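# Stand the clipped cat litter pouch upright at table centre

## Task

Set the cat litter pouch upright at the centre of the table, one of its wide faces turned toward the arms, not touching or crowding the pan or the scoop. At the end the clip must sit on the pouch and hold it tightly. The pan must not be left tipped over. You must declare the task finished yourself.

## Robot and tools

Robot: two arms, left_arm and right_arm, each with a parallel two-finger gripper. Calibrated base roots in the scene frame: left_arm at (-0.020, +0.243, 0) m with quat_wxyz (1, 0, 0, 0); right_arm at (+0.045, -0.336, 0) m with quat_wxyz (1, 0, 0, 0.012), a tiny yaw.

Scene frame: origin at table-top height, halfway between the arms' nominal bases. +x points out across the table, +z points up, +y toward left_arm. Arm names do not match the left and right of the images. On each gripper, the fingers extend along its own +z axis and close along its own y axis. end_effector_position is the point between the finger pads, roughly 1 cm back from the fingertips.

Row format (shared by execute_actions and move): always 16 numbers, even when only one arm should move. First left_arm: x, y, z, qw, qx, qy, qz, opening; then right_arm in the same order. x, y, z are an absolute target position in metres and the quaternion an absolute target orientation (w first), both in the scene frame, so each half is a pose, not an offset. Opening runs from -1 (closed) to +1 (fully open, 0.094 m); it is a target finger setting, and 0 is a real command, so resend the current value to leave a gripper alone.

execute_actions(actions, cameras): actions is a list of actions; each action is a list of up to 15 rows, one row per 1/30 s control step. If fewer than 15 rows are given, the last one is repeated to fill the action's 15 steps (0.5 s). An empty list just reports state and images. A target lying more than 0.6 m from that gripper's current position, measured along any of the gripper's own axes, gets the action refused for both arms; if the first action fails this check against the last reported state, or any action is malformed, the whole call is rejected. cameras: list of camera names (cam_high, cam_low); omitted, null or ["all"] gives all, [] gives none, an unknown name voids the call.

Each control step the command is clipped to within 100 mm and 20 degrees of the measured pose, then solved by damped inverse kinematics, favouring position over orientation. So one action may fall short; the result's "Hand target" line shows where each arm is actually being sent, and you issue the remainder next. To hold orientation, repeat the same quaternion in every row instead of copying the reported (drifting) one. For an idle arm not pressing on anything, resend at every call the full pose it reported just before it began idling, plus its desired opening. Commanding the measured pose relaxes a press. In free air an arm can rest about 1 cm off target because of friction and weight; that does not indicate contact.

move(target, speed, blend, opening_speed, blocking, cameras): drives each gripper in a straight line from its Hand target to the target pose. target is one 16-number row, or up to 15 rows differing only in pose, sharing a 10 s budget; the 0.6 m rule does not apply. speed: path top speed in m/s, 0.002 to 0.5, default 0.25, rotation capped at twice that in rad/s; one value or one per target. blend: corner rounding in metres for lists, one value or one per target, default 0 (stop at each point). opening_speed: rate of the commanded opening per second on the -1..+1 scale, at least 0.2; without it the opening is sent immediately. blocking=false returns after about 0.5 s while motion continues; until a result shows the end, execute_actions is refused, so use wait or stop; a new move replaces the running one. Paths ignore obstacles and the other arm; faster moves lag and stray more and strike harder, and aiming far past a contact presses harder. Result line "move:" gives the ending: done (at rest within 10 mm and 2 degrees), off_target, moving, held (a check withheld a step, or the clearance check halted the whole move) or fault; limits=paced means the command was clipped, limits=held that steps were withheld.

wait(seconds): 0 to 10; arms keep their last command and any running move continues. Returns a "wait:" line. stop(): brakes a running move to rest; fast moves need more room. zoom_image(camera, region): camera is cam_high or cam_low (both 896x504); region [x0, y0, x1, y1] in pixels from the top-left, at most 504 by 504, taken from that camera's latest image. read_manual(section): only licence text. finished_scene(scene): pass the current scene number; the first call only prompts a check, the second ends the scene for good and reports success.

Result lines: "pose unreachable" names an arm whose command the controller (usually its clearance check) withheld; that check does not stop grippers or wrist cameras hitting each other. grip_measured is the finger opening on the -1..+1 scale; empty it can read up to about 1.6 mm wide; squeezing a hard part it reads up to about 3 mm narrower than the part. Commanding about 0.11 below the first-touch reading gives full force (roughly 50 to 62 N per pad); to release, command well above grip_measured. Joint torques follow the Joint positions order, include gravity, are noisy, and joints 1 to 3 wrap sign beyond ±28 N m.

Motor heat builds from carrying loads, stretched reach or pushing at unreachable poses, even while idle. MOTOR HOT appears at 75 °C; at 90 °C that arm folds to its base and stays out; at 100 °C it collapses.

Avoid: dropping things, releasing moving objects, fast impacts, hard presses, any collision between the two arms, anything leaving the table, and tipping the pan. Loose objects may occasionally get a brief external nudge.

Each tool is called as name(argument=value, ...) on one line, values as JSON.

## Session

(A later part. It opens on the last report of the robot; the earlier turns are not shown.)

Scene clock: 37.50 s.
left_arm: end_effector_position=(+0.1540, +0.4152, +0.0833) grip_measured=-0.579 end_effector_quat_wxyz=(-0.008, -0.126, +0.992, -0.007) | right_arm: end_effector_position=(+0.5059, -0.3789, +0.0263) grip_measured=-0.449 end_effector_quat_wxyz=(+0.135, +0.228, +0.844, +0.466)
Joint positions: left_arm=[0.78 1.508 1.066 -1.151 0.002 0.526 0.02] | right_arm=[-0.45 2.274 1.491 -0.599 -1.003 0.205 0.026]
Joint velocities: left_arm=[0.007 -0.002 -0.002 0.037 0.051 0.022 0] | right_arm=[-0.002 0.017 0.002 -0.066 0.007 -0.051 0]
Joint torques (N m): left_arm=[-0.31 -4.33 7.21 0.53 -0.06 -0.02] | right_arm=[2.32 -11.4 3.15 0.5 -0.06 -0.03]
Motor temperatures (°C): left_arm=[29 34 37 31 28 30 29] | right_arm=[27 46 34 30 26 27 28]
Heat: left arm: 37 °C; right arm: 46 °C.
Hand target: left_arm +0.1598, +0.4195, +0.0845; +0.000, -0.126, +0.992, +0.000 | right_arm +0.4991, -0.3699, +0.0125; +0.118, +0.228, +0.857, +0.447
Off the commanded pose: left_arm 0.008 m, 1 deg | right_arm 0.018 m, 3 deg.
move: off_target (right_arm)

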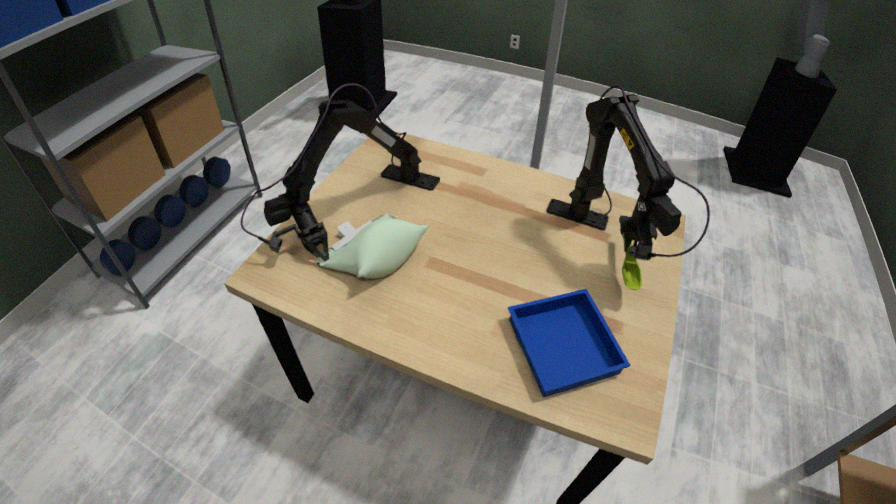

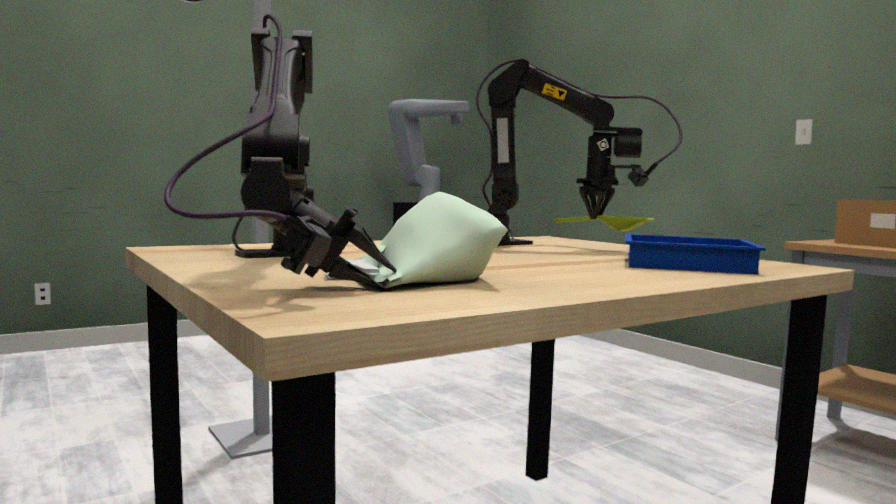

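move(target=[0.160, 0.420, 0.030, 0, -0.1262, 0.9920, 0, -0.85, 0.500, -0.367, 0.012, 0.1195, 0.2296, 0.8568, 0.4460, -1.0], speed=0.07, opening_speed=0.6)

zoom_image(camera="cam_low", region=[320, 230, 430, 300])

zoom_image(camera="cam_low", region=[520, 150, 720, 275])

zoom_image(camera="cam_high", region=[280, 200, 390, 280])

Scene clock: 39.27 s.
left_arm: end_effector_position=(+0.1588, +0.4199, +0.0341) grip_measured=-0.579 end_effector_quat_wxyz=(+0.001, -0.126, +0.992, -0.001) | right_arm: end_effector_position=(+0.5057, -0.3796, +0.0179) grip_measured=-0.981 end_effector_quat_wxyz=(+0.134, +0.233, +0.851, +0.450)
Joint positions: left_arm=[0.78 1.571 0.923 -0.921 0.002 0.526 0.02] | right_arm=[-0.443 2.274 1.475 -0.571 -0.964 0.22 0.001]
Joint velocities: left_arm=[0.007 0.002 0.012 0.051 0.007 -0.11 0] | right_arm=[-0.017 0.002 -0.002 -0.037 0.007 0.007 -0.001]
Joint torques (N m): left_arm=[-0.27 -4.51 5.19 0.62 -0.04 -0.03] | right_arm=[2.17 -11.77 3.44 0.48 -0.41 0.05]
Motor temperatures (°C): left_arm=[29 34 37 31 28 30 29] | right_arm=[27 46 34 30 26 27 28]
Heat: left arm: 37 °C; right arm: 46 °C.
Hand target: left_arm +0.1596, +0.4195, +0.0300; +0.000, -0.126, +0.992, +0.000 | right_arm +0.5002, -0.3671, +0.0119; +0.119, +0.230, +0.857, +0.446
Off the commanded pose: left_arm 0.004 m, 0 deg | right_arm 0.015 m, 2 deg.
move: off_target (right_arm)

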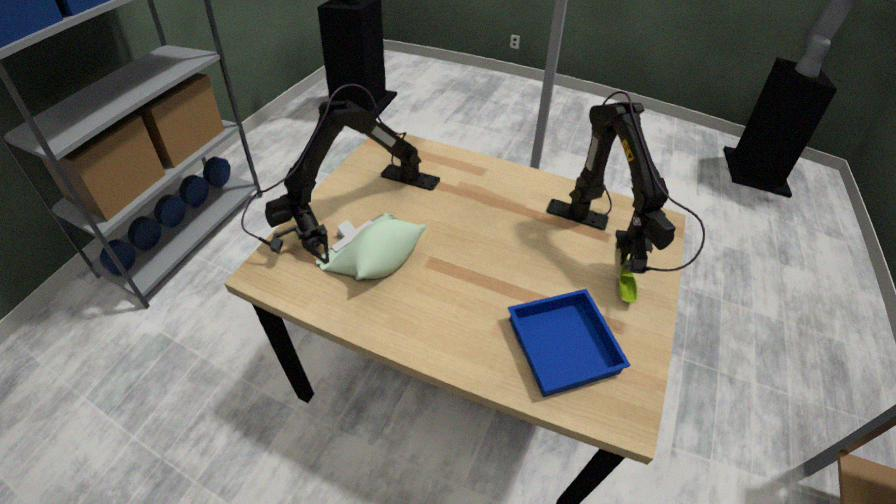

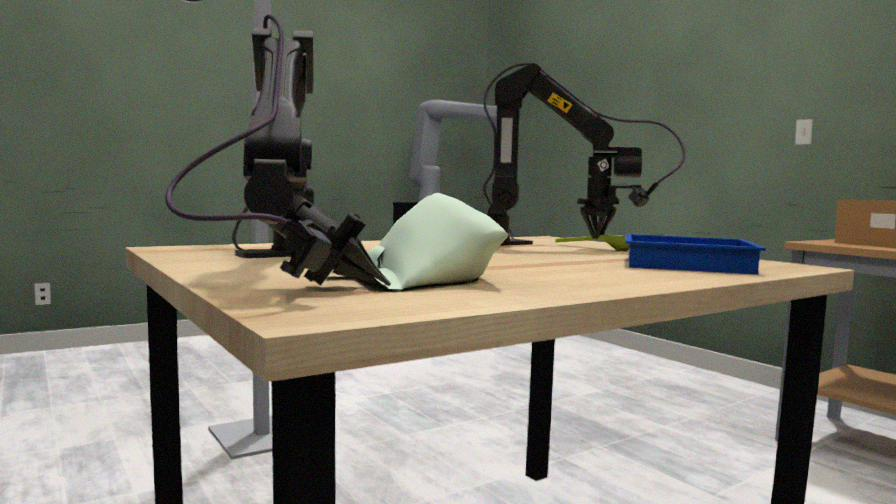

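Scaled by 4.582.

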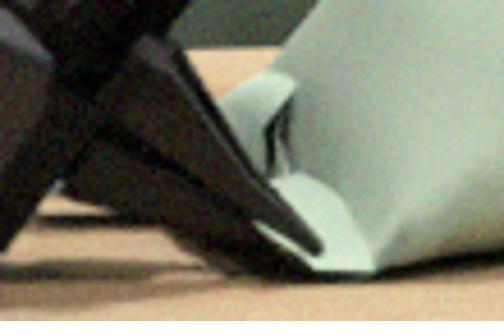

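Scaled by 2.520.

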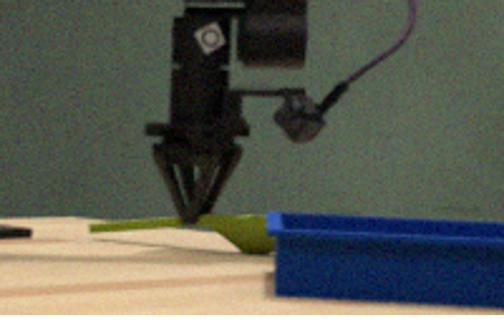

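Scaled by 4.582.

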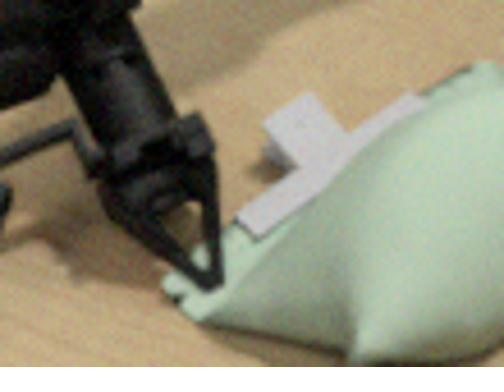

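move(target=[0.160, 0.420, 0.030, 0, -0.1262, 0.9920, 0, -0.1, 0.503, -0.378, 0.060, 0.1195, 0.2296, 0.8568, 0.4460, -1.0], speed=0.06, opening_speed=0.6)

zoom_image(camera="cam_low", region=[300, 160, 540, 310])

zoom_image(camera="cam_low", region=[520, 150, 720, 275])

Scene clock: 46.30 s.
left_arm: end_effector_position=(+0.1591, +0.4202, +0.0341) grip_measured=-0.101 end_effector_quat_wxyz=(+0.002, -0.126, +0.992, +0.000) | right_arm: end_effector_position=(+0.5015, -0.3816, +0.0344) grip_measured=-0.982 end_effector_quat_wxyz=(+0.112, +0.242, +0.858, +0.438)
Joint positions: left_arm=[0.78 1.571 0.923 -0.919 0.002 0.526 0.042] | right_arm=[-0.443 2.25 1.538 -0.714 -0.931 0.204 0.001]
Joint velocities: left_arm=[-0.002 -0.017 -0.002 -0.007 0.066 -0.022 0.001] | right_arm=[-0.002 -0.002 -0.017 0.007 0.007 0.037 0.001]
Joint torques (N m): left_arm=[-0.17 -4.22 5.39 0.59 -0.03 -0.01] | right_arm=[0.24 -14.46 7.75 -0.11 -0.79 -0.14]
Motor temperatures (°C): left_arm=[29 33 36 31 28 30 29] | right_arm=[27 45 34 29 26 27 28]
Heat: left arm: 36 °C; right arm: 45 °C.
Hand target: left_arm +0.1599, +0.4199, +0.0301; +0.000, -0.126, +0.992, +0.000 | right_arm +0.5031, -0.3778, +0.0594; +0.120, +0.230, +0.857, +0.446
Off the commanded pose: left_arm 0.004 m, 0 deg | right_arm 0.026 m, 2 deg.
move: off_target (right_arm)

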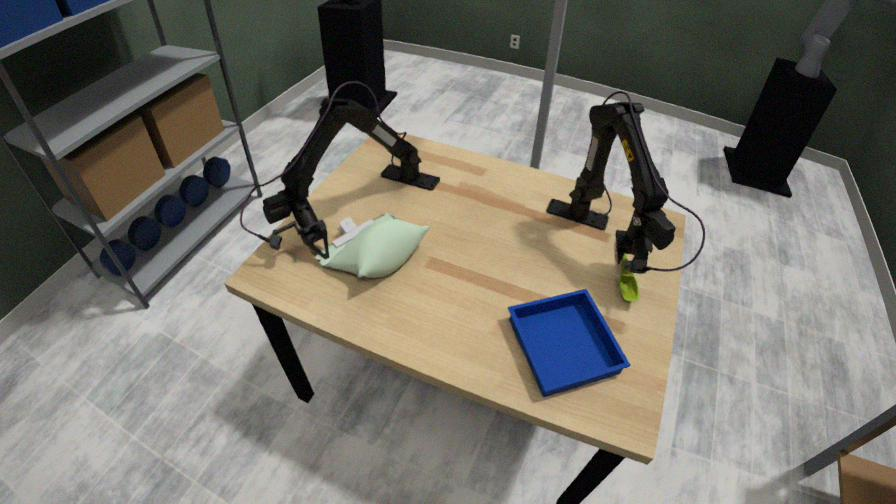

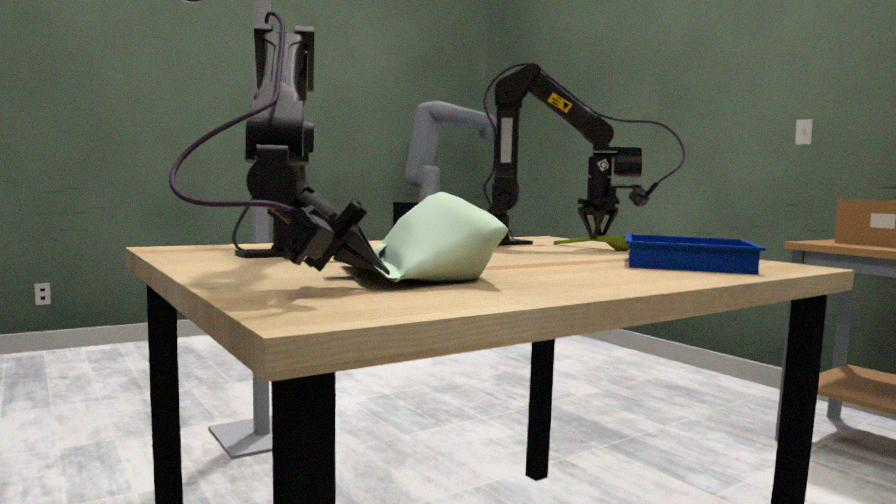

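Scaled by 2.100.

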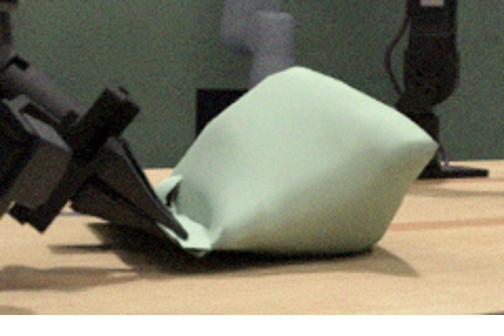

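Scaled by 2.520.

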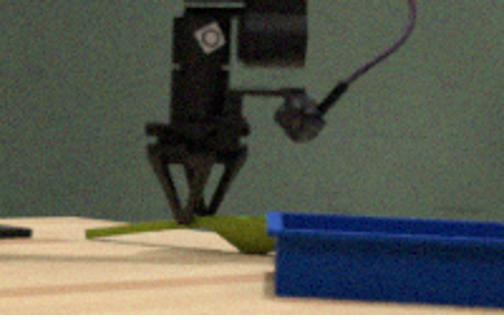

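move(target=[0.160, 0.420, 0.130, 0, -0.1262, 0.9920, 0, -0.1, 0.465, -0.406, 0.070, 0.1767, 0.3395, 0.8195, 0.4266, -1.0], speed=0.08)

zoom_image(camera="cam_low", region=[280, 160, 520, 310])

zoom_image(camera="cam_high", region=[250, 170, 450, 300])

Scene clock: 48.93 s.
left_arm: end_effector_position=(+0.1580, +0.4192, +0.1193) grip_measured=-0.101 end_effector_quat_wxyz=(-0.012, -0.126, +0.992, -0.011) | right_arm: end_effector_position=(+0.4613, -0.3974, +0.0517) grip_measured=-0.982 end_effector_quat_wxyz=(+0.145, +0.347, +0.824, +0.423)
Joint positions: left_arm=[0.78 1.522 1.223 -1.305 0.002 0.526 0.042] | right_arm=[-0.508 1.991 1.19 -0.458 -0.889 0.461 0.001]
Joint velocities: left_arm=[0.007 -0.017 0.002 0.037 -0.022 0.007 0] | right_arm=[-0.002 -0.022 -0.007 0.007 0.022 -0.007 0]
Joint torques (N m): left_arm=[-0.27 -6.78 8.16 0.23 -0.02 -0.06] | right_arm=[-1.83 -12.88 4.86 0.87 -0.68 -0.01]
Motor temperatures (°C): left_arm=[29 33 37 31 28 30 29] | right_arm=[27 46 34 29 27 27 28]
Heat: left arm: 37 °C; right arm: 46 °C.
Hand target: left_arm +0.1606, +0.4207, +0.1298; +0.000, -0.126, +0.992, +0.000 | right_arm +0.4642, -0.4054, +0.0704; +0.176, +0.338, +0.821, +0.426
Off the commanded pose: left_arm 0.011 m, 2 deg | right_arm 0.021 m, 4 deg.
move: off_target (left_arm, right_arm)

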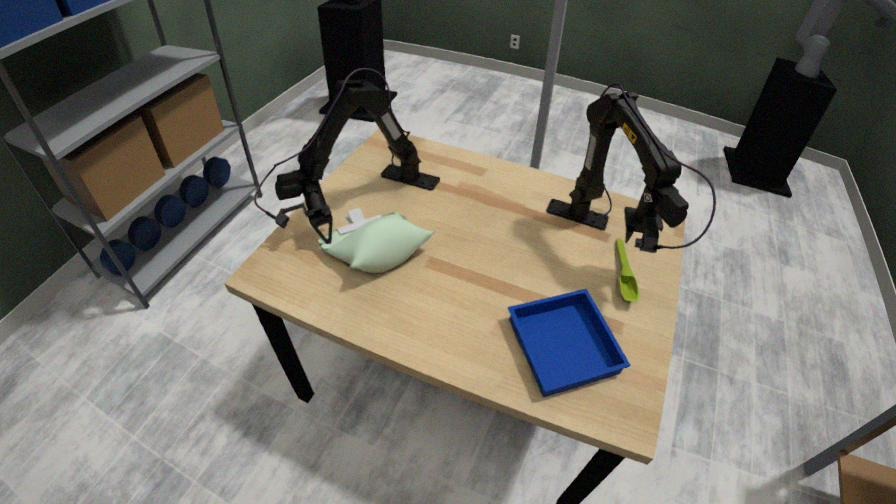

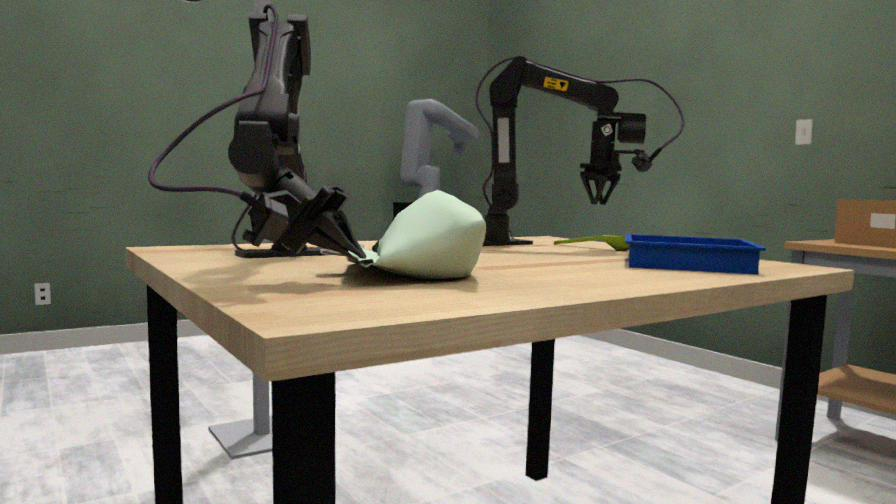

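Scaled by 2.100.

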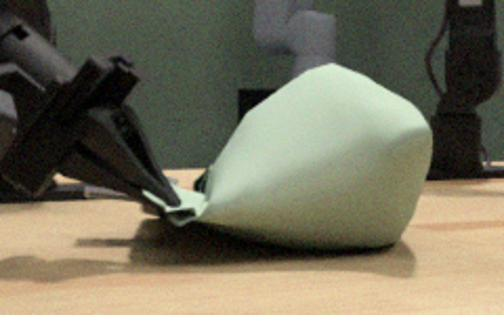

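Scaled by 2.520.

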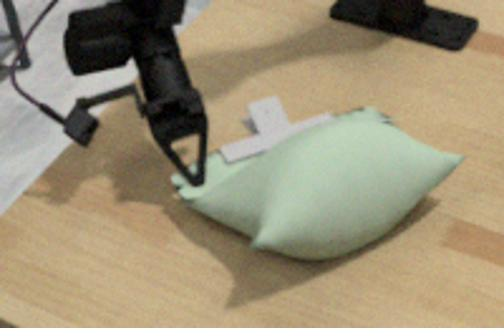

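move(target=[0.220, 0.100, 0.190, 0.1617, -0.3905, 0.8373, -0.3468, -0.45, 0.418, -0.428, 0.072, 0.2309, 0.4435, 0.7682, 0.3999, -1.0], speed=0.16)

zoom_image(camera="cam_low", region=[280, 160, 520, 310])

zoom_image(camera="cam_high", region=[250, 160, 450, 290])

Scene clock: 55.80 s.
left_arm: end_effector_position=(+0.2159, +0.1020, +0.1880) grip_measured=-0.449 end_effector_quat_wxyz=(+0.144, -0.389, +0.847, -0.333) | right_arm: end_effector_position=(+0.4124, -0.4156, +0.0555) grip_measured=-0.982 end_effector_quat_wxyz=(+0.192, +0.451, +0.774, +0.400)
Joint positions: left_arm=[-0.396 0.935 0.86 -0.782 0.225 -1.341 0.026] | right_arm=[-0.594 1.737 0.846 -0.201 -0.82 0.696 0.001]
Joint velocities: left_arm=[-0.007 -0.007 0.007 0.022 -0.007 -0.051 0] | right_arm=[-0.007 -0.002 -0.007 0.051 -0.095 0.037 0]
Joint torques (N m): left_arm=[-0.5 -1.81 6.15 1.71 -0.06 0.04] | right_arm=[-2.28 -10.19 5.03 1.31 -0.53 -0.02]
Motor temperatures (°C): left_arm=[29 33 37 31 28 30 29] | right_arm=[27 47 34 30 27 27 29]
Heat: left arm: 37 °C; right arm: 47 °C.
Hand target: left_arm +0.2150, +0.1028, +0.1874; +0.150, -0.387, +0.846, -0.334 | right_arm +0.4170, -0.4271, +0.0726; +0.230, +0.441, +0.770, +0.399
Off the commanded pose: left_arm 0.005 m, 3 deg | right_arm 0.021 m, 5 deg.
move: off_target (left_arm, right_arm)

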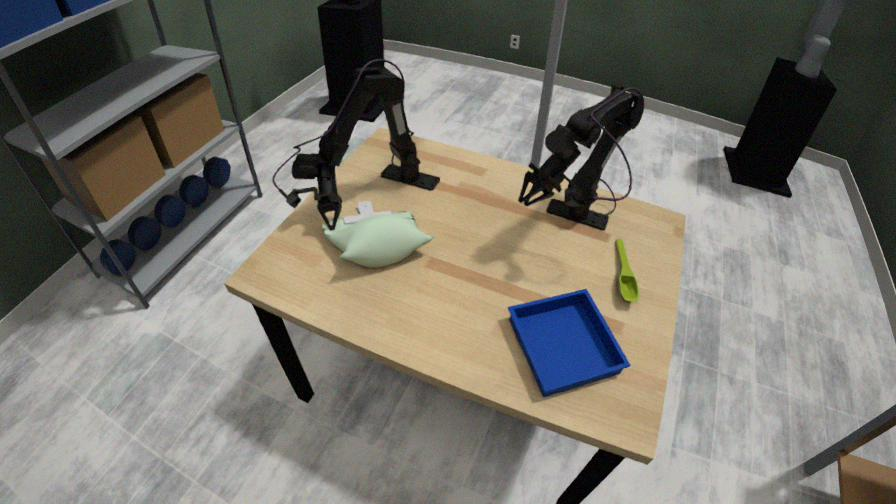

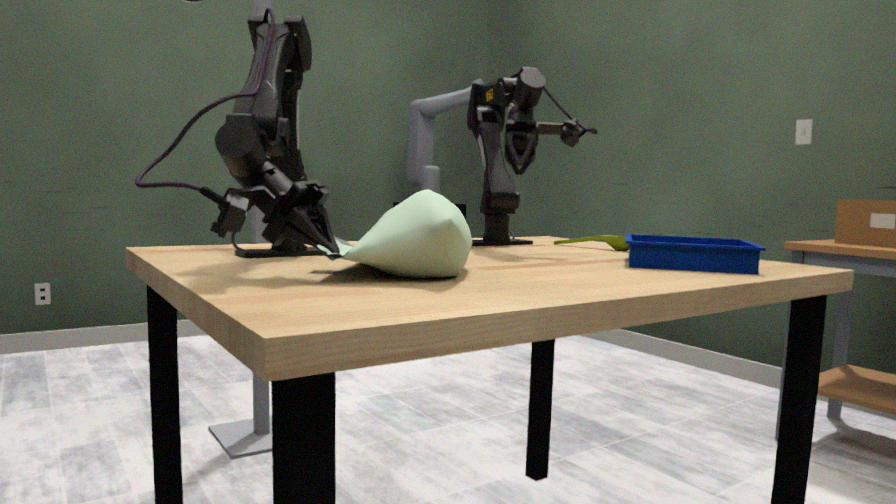

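Scaled by 2.100.

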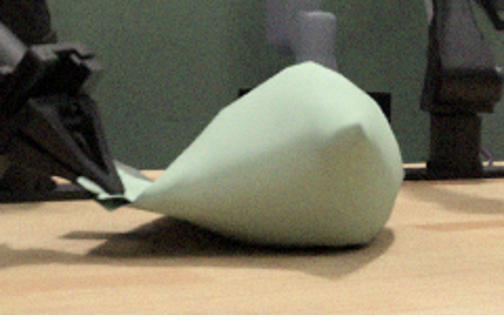

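Scaled by 2.520.

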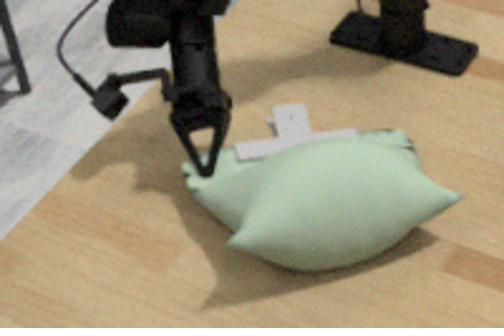

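move(target=[0.220, 0.100, 0.190, 0.1617, -0.3905, 0.8373, -0.3468, -0.45, 0.335, -0.433, 0.075, 0.2810, 0.5400, 0.7037, 0.3663, -1.0], speed=0.08)

zoom_image(camera="cam_low", region=[260, 160, 500, 310])

zoom_image(camera="cam_high", region=[250, 150, 450, 280])

Scene clock: 58.57 s.
left_arm: end_effector_position=(+0.2212, +0.0992, +0.1903) grip_measured=-0.449 end_effector_quat_wxyz=(+0.155, -0.392, +0.838, -0.346) | right_arm: end_effector_position=(+0.3340, -0.4280, +0.0669) grip_measured=-0.982 end_effector_quat_wxyz=(+0.263, +0.545, +0.709, +0.362)
Joint positions: left_arm=[-0.405 0.927 0.841 -0.731 0.214 -1.365 0.026] | right_arm=[-0.745 1.317 0.474 -0.11 -0.745 0.837 0.001]
Joint velocities: left_arm=[-0.007 -0.022 0.012 0.007 -0.081 -0.007 0] | right_arm=[-0.002 -0.012 0.017 0.11 0.007 -0.022 0]
Joint torques (N m): left_arm=[-0.57 -2.1 6.22 1.79 -0.06 0.03] | right_arm=[-1.69 -5.87 5.29 1.22 -0.58 -0.09]
Motor temperatures (°C): left_arm=[29 32 37 31 28 30 29] | right_arm=[27 46 34 31 27 27 29]
Heat: left arm: 37 °C; right arm: 46 °C.
Hand target: left_arm +0.2202, +0.0999, +0.1899; +0.162, -0.390, +0.838, -0.347 | right_arm +0.3345, -0.4320, +0.0757; +0.282, +0.538, +0.705, +0.365
Off the commanded pose: left_arm 0.001 m, 1 deg | right_arm 0.010 m, 2 deg.
move: done

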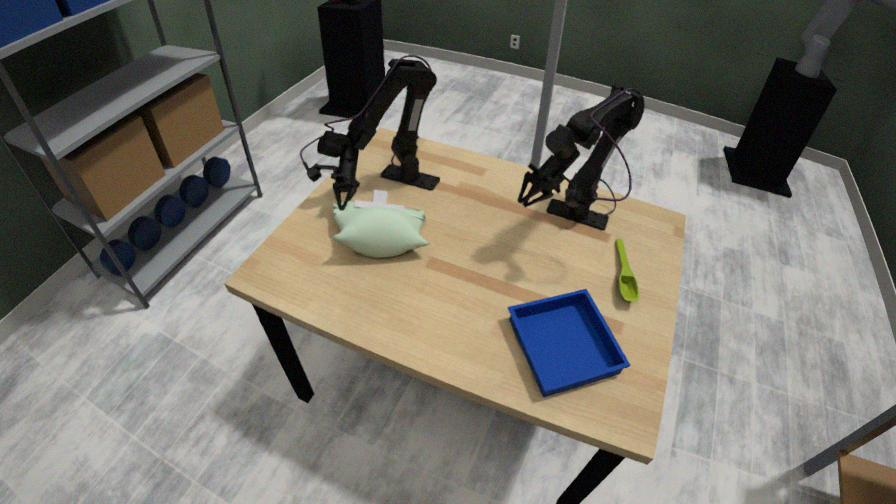

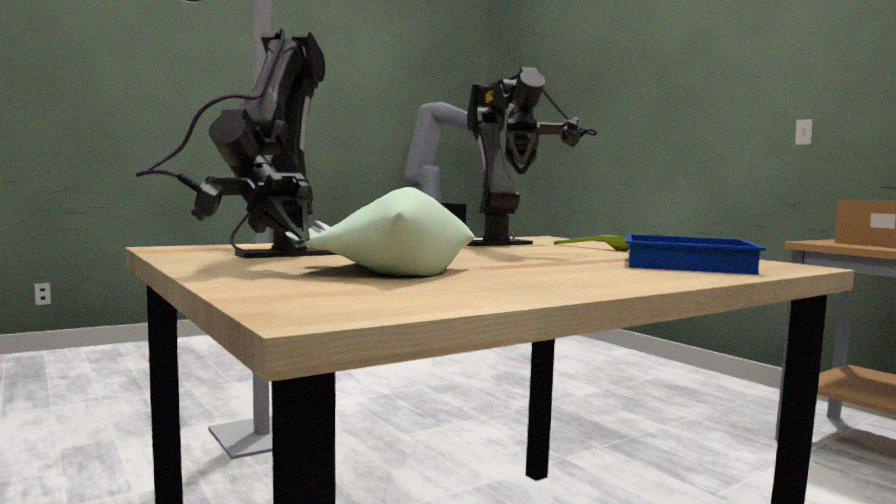

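Scaled by 2.100.

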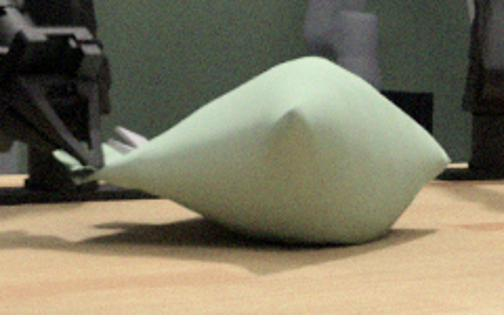

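Scaled by 2.520.

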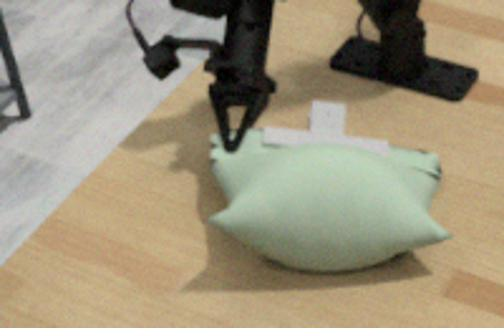

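zoom_image(camera="cam_high", region=[370, 170, 450, 250])

zoom_image(camera="cam_low", region=[280, 190, 400, 280])

Scaled by 6.300.

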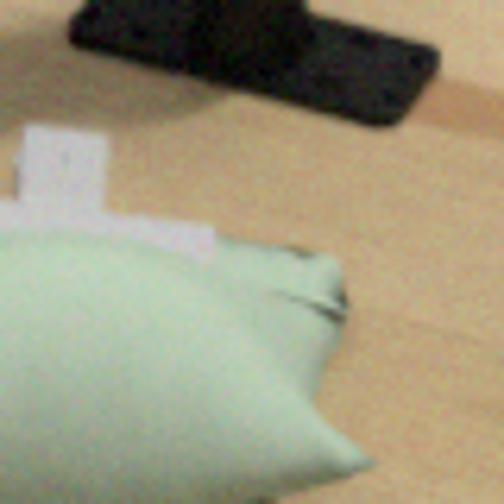

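Scaled by 4.200.

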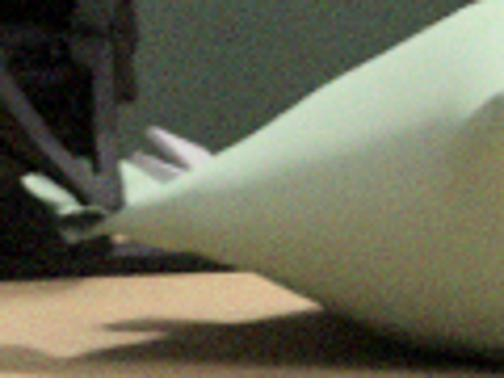

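move(target=[[0.200, -0.020, 0.170, 0.1271, -0.2725, 0.8644, -0.4031, -0.45, 0.335, -0.433, 0.075, 0.2810, 0.5400, 0.7037, 0.3663, -1.0], [0.184, -0.153, 0.060, 0.1271, -0.2725, 0.8644, -0.4031, -0.45, 0.335, -0.433, 0.075, 0.2810, 0.5400, 0.7037, 0.3663, -1.0]], speed=0.16, blend=0.04)

zoom_image(camera="cam_high", region=[330, 140, 490, 260])

Scene clock: 62.67 s.
left_arm: end_effector_position=(+0.1771, -0.1439, +0.0541) grip_measured=-0.449 end_effector_quat_wxyz=(+0.125, -0.267, +0.872, -0.390) | right_arm: end_effector_position=(+0.3340, -0.4280, +0.0669) grip_measured=-0.982 end_effector_quat_wxyz=(+0.262, +0.546, +0.709, +0.363)
Joint positions: left_arm=[-1.163 1.706 0.776 0.194 -0.149 -1.692 0.026] | right_arm=[-0.745 1.317 0.474 -0.11 -0.745 0.839 0.001]
Joint velocities: left_arm=[0.002 -0.007 0.027 -0.007 0.037 -0.037 -0.001] | right_arm=[0.002 -0.002 -0.002 -0.022 -0.051 0.022 0]
Joint torques (N m): left_arm=[-0.17 -5.71 8.09 1.78 -0.22 0.01] | right_arm=[-1.88 -5.01 5.29 1.29 -0.64 -0.06]
Motor temperatures (°C): left_arm=[29 32 37 32 28 30 29] | right_arm=[27 44 34 31 27 27 29]
Heat: left arm: 37 °C; right arm: 44 °C.
Hand target: left_arm +0.1815, -0.1492, +0.0572; +0.132, -0.269, +0.869, -0.394 | right_arm +0.3348, -0.4329, +0.0749; +0.281, +0.540, +0.704, +0.366
Off the commanded pose: left_arm 0.013 m, 2 deg | right_arm 0.010 m, 2 deg.
move: off_target (left_arm)

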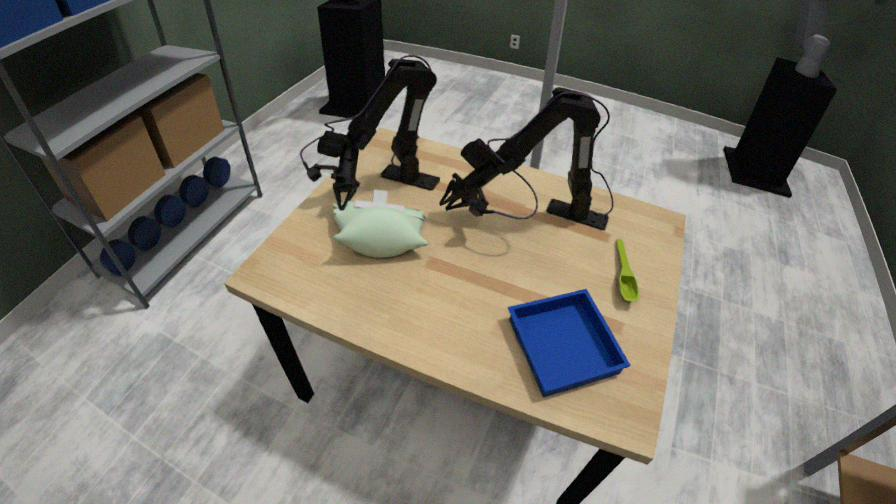

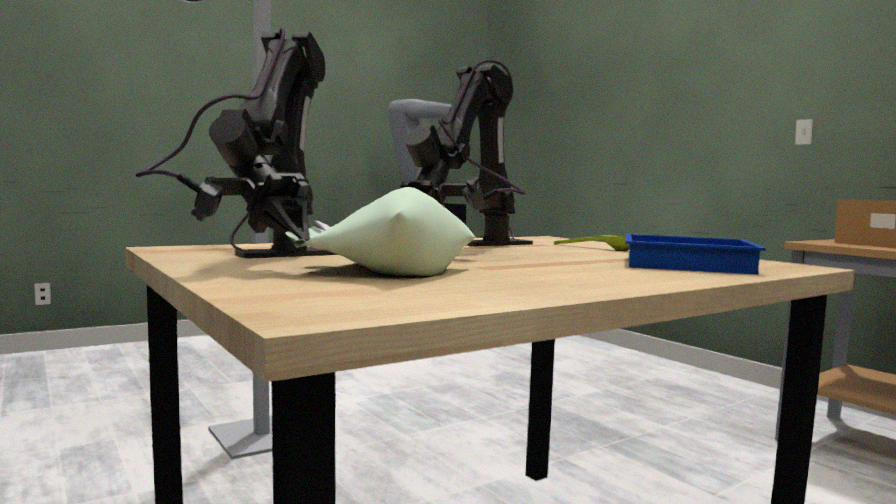

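Scaled by 3.150.

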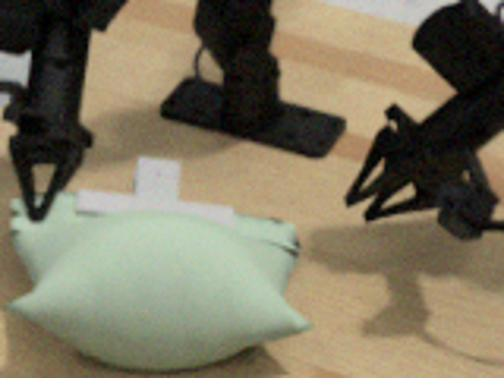

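move(target=[0.186, -0.158, 0.028, 0.1271, -0.2725, 0.8644, -0.4031, -0.30, 0.335, -0.433, 0.075, 0.2810, 0.5400, 0.7037, 0.3663, -1.0], speed=0.08)

zoom_image(camera="cam_high", region=[370, 170, 490, 260])

Scene clock: 69.07 s.
left_arm: end_effector_position=(+0.1837, -0.1588, +0.0322) grip_measured=-0.301 end_effector_quat_wxyz=(+0.125, -0.271, +0.863, -0.407) | right_arm: end_effector_position=(+0.3340, -0.4280, +0.0669) grip_measured=-0.982 end_effector_quat_wxyz=(+0.262, +0.546, +0.708, +0.363)
Joint positions: left_arm=[-1.163 1.827 0.776 0.351 -0.15 -1.701 0.033] | right_arm=[-0.745 1.317 0.474 -0.11 -0.745 0.839 0.001]
Joint velocities: left_arm=[-0.007 0.012 0.007 0.066 -0.051 -0.037 0] | right_arm=[-0.002 0.002 0.007 -0.051 0.037 -0.007 0]
Joint torques (N m): left_arm=[0.44 -6.46 5.98 1.9 -0.1 0] | right_arm=[-1.94 -5.18 5.35 1.24 -0.64 -0.06]
Motor temperatures (°C): left_arm=[29 32 38 33 28 30 28] | right_arm=[27 42 34 33 27 27 29]
Heat: left arm: 38 °C; right arm: 42 °C.
Hand target: left_arm +0.1858, -0.1578, +0.0279; +0.127, -0.272, +0.864, -0.403 | right_arm +0.3348, -0.4329, +0.0749; +0.281, +0.540, +0.704, +0.366
Off the commanded pose: left_arm 0.005 m, 1 deg | right_arm 0.010 m, 2 deg.
move: done

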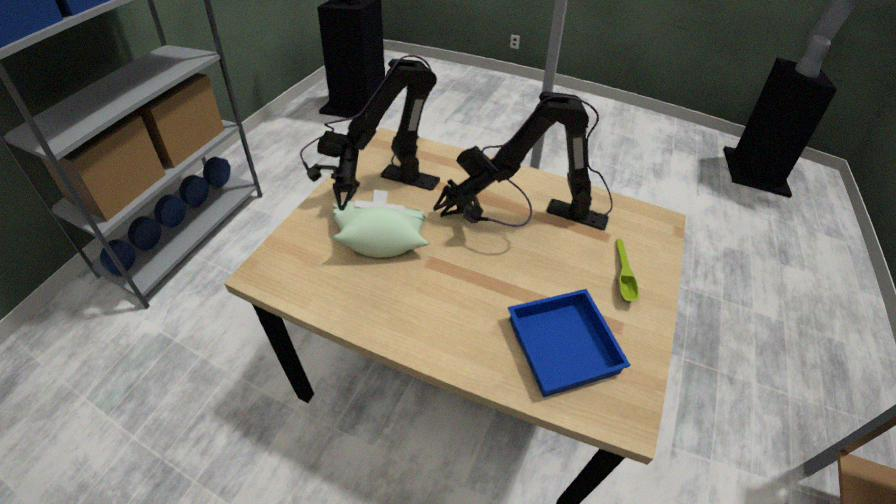

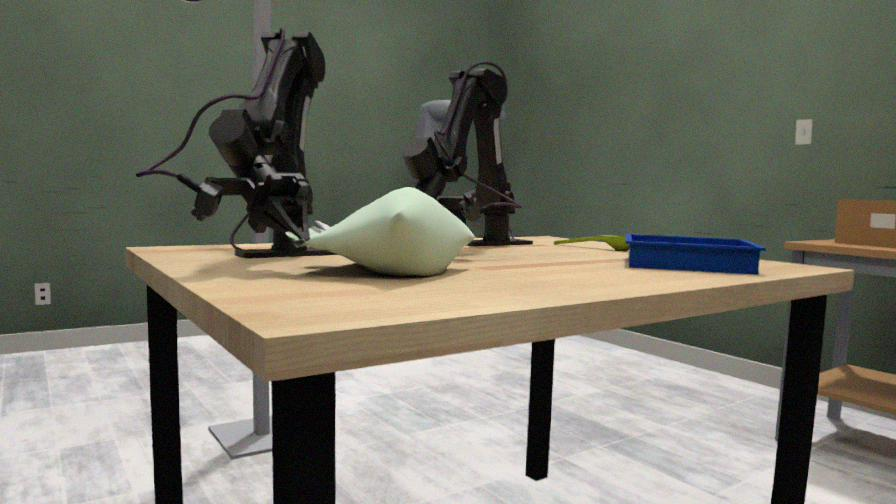

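Scaled by 4.200.

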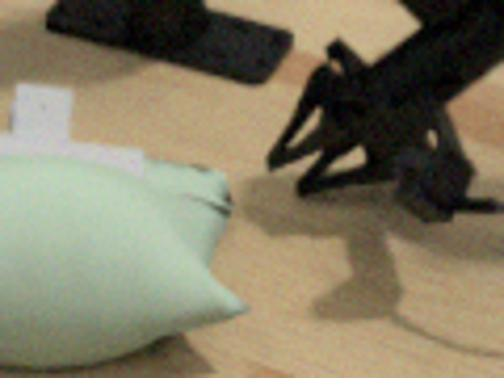

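move(target=[0.204, -0.192, 0.020, 0.1271, -0.2725, 0.8644, -0.4031, -0.30, 0.335, -0.433, 0.075, 0.2810, 0.5400, 0.7037, 0.3663, -1.0], speed=0.06)

zoom_image(camera="cam_high", region=[380, 170, 480, 245])

Scene clock: 70.33 s.
left_arm: end_effector_position=(+0.2001, -0.1911, +0.0241) grip_measured=-0.301 end_effector_quat_wxyz=(+0.126, -0.272, +0.861, -0.411) | right_arm: end_effector_position=(+0.3340, -0.4280, +0.0669) grip_measured=-0.982 end_effector_quat_wxyz=(+0.262, +0.546, +0.708, +0.363)
Joint positions: left_arm=[-1.157 1.96 0.916 0.354 -0.147 -1.701 0.033] | right_arm=[-0.745 1.317 0.474 -0.11 -0.745 0.839 0.001]
Joint velocities: left_arm=[0.002 -0.022 -0.007 0.037 0.037 0.022 0] | right_arm=[-0.022 -0.002 0.002 -0.022 -0.022 0.022 -0.001]
Joint torques (N m): left_arm=[0.58 -7.16 7.73 1.58 -0.09 0.07] | right_arm=[-1.98 -5.05 5.5 1.27 -0.62 -0.03]
Motor temperatures (°C): left_arm=[29 33 38 33 28 30 28] | right_arm=[27 42 34 33 27 27 29]
Heat: left arm: 38 °C; right arm: 42 °C.
Hand target: left_arm +0.2035, -0.1920, +0.0197; +0.127, -0.273, +0.864, -0.403 | right_arm +0.3348, -0.4329, +0.0749; +0.281, +0.540, +0.704, +0.366
Off the commanded pose: left_arm 0.006 m, 1 deg | right_arm 0.010 m, 2 deg.
move: done

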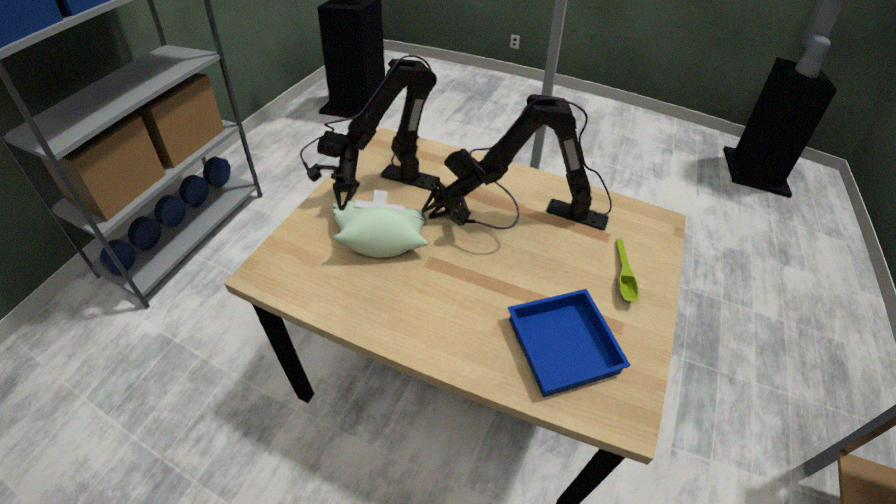

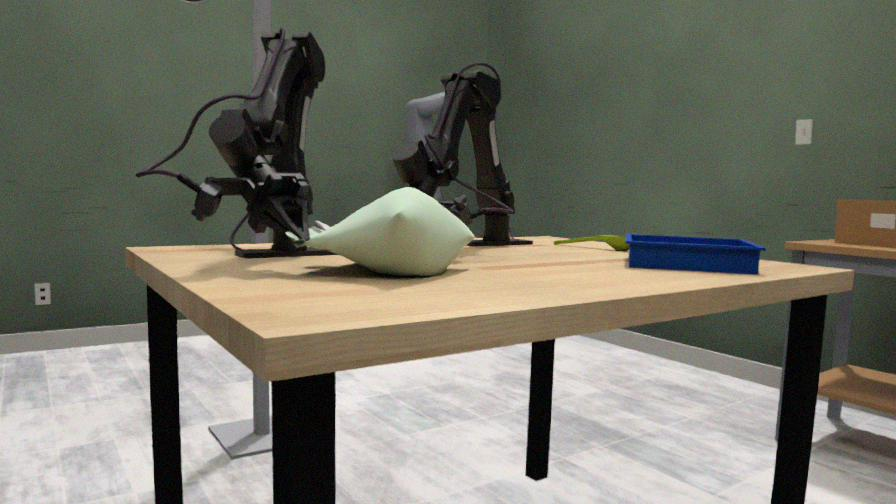

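Scaled by 5.040.

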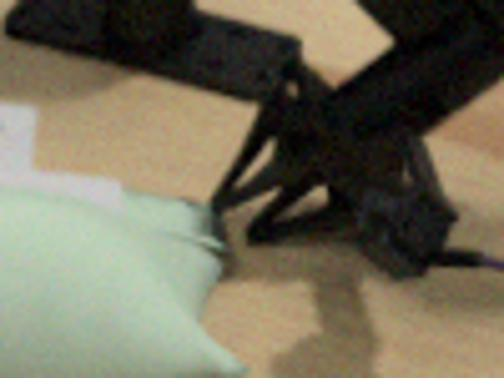

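move(target=[0.215, -0.212, 0.020, 0.1271, -0.2725, 0.8644, -0.4031, -0.30, 0.335, -0.433, 0.075, 0.2810, 0.5400, 0.7037, 0.3663, -1.0], speed=0.05, cameras=["cam_high"])

zoom_image(camera="cam_high", region=[380, 180, 450, 230])

Scene clock: 71.40 s.
left_arm: end_effector_position=(+0.2095, -0.2101, +0.0239) grip_measured=-0.301 end_effector_quat_wxyz=(+0.123, -0.273, +0.862, -0.409) | right_arm: end_effector_position=(+0.3338, -0.4286, +0.0669) grip_measured=-0.982 end_effector_quat_wxyz=(+0.263, +0.547, +0.708, +0.362)
Joint positions: left_arm=[-1.153 2.021 1.018 0.308 -0.14 -1.701 0.033] | right_arm=[-0.748 1.317 0.474 -0.11 -0.745 0.839 0.001]
Joint velocities: left_arm=[0.007 -0.007 -0.012 0.022 0.007 0.037 0] | right_arm=[-0.012 0.002 -0.012 -0.081 0.007 -0.037 -0.001]
Joint torques (N m): left_arm=[0.79 -7.68 8.09 1.67 -0.05 0.09] | right_arm=[-1.68 -5.07 5.46 1.27 -0.59 -0.02]
Motor temperatures (°C): left_arm=[29 33 38 33 28 30 28] | right_arm=[27 42 34 33 27 27 29]
Heat: left arm: 38 °C; right arm: 42 °C.
Hand target: left_arm +0.2146, -0.2118, +0.0198; +0.127, -0.273, +0.864, -0.403 | right_arm +0.3348, -0.4329, +0.0749; +0.281, +0.540, +0.704, +0.366
Off the commanded pose: left_arm 0.007 m, 1 deg | right_arm 0.009 m, 2 deg.
move: done
Images, in order (width x height): cam_high 896x504.

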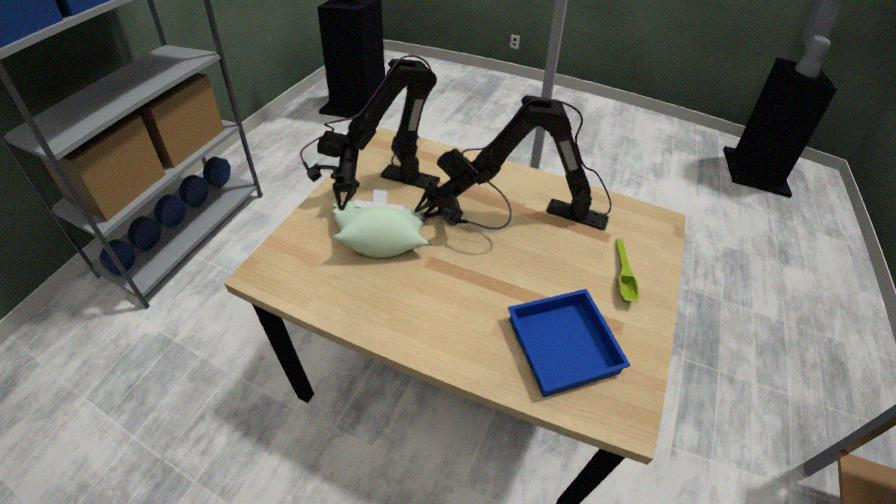

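Scaled by 7.200.

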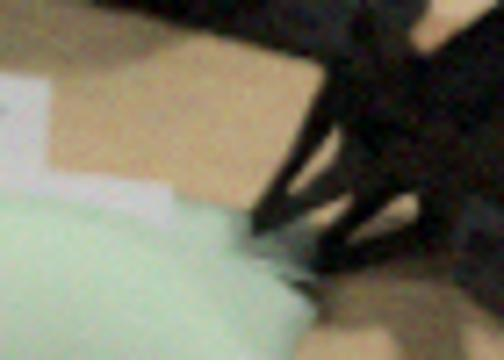

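move(target=[0.226, -0.232, 0.020, 0.1271, -0.2725, 0.8644, -0.4031, -0.30, 0.335, -0.433, 0.075, 0.2810, 0.5400, 0.7037, 0.3663, -1.0], speed=0.05)

zoom_image(camera="cam_high", region=[380, 180, 450, 230])

Scene clock: 72.47 s.
left_arm: end_effector_position=(+0.2198, -0.2303, +0.0247) grip_measured=-0.301 end_effector_quat_wxyz=(+0.122, -0.273, +0.862, -0.410) | right_arm: end_effector_position=(+0.3338, -0.4287, +0.0668) grip_measured=-0.982 end_effector_quat_wxyz=(+0.263, +0.547, +0.708, +0.362)
Joint positions: left_arm=[-1.149 2.084 1.127 0.262 -0.136 -1.699 0.033] | right_arm=[-0.748 1.317 0.474 -0.11 -0.744 0.839 0.001]
Joint velocities: left_arm=[0.017 0.007 -0.002 0.007 -0.095 -0.022 0] | right_arm=[0.002 -0.007 -0.007 0.007 0.051 0.066 0]
Joint torques (N m): left_arm=[0.7 -8.03 8.35 1.67 -0.06 0.1] | right_arm=[-1.8 -5.18 5.38 1.23 -0.62 -0.06]
Motor temperatures (°C): left_arm=[29 33 38 33 28 30 28] | right_arm=[27 42 34 33 27 27 29]
Heat: left arm: 38 °C; right arm: 42 °C.
Hand target: left_arm +0.2258, -0.2317, +0.0196; +0.127, -0.273, +0.864, -0.403 | right_arm +0.3348, -0.4329, +0.0749; +0.281, +0.540, +0.704, +0.366
Off the commanded pose: left_arm 0.008 m, 1 deg | right_arm 0.009 m, 2 deg.
move: done

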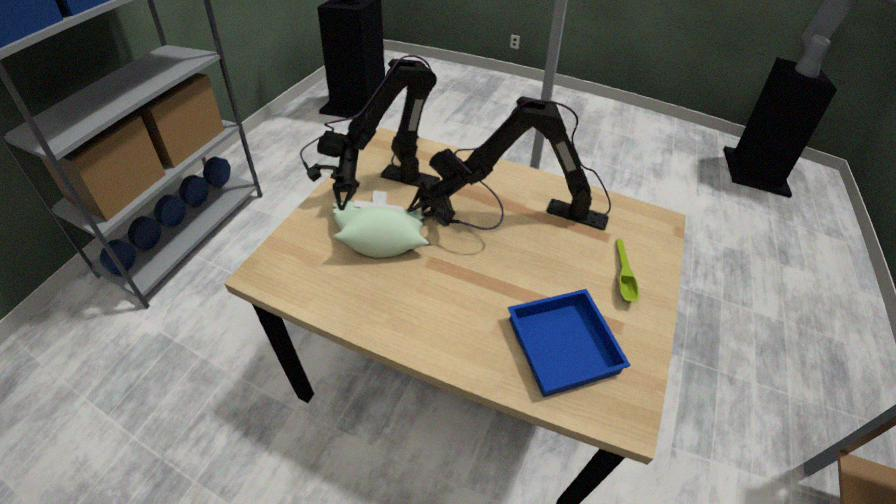

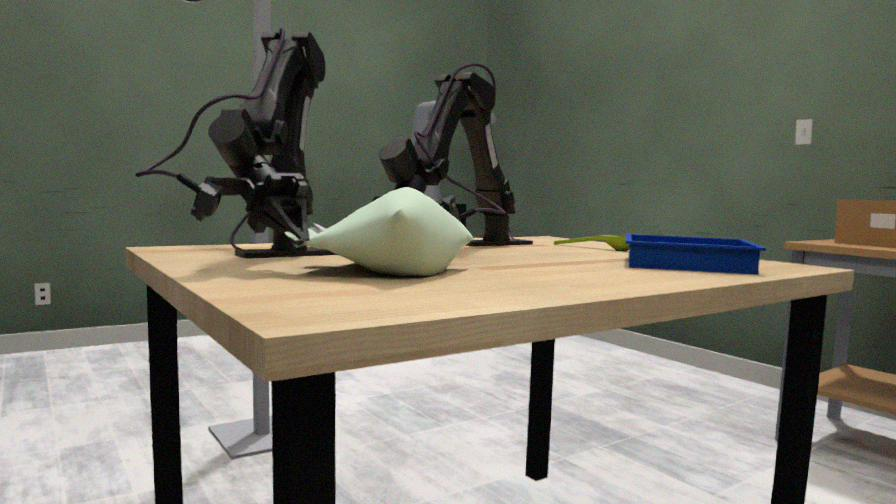

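Scaled by 7.200.

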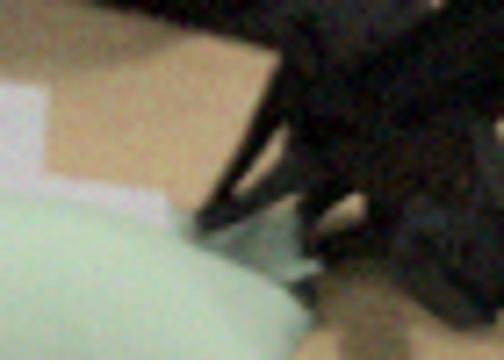

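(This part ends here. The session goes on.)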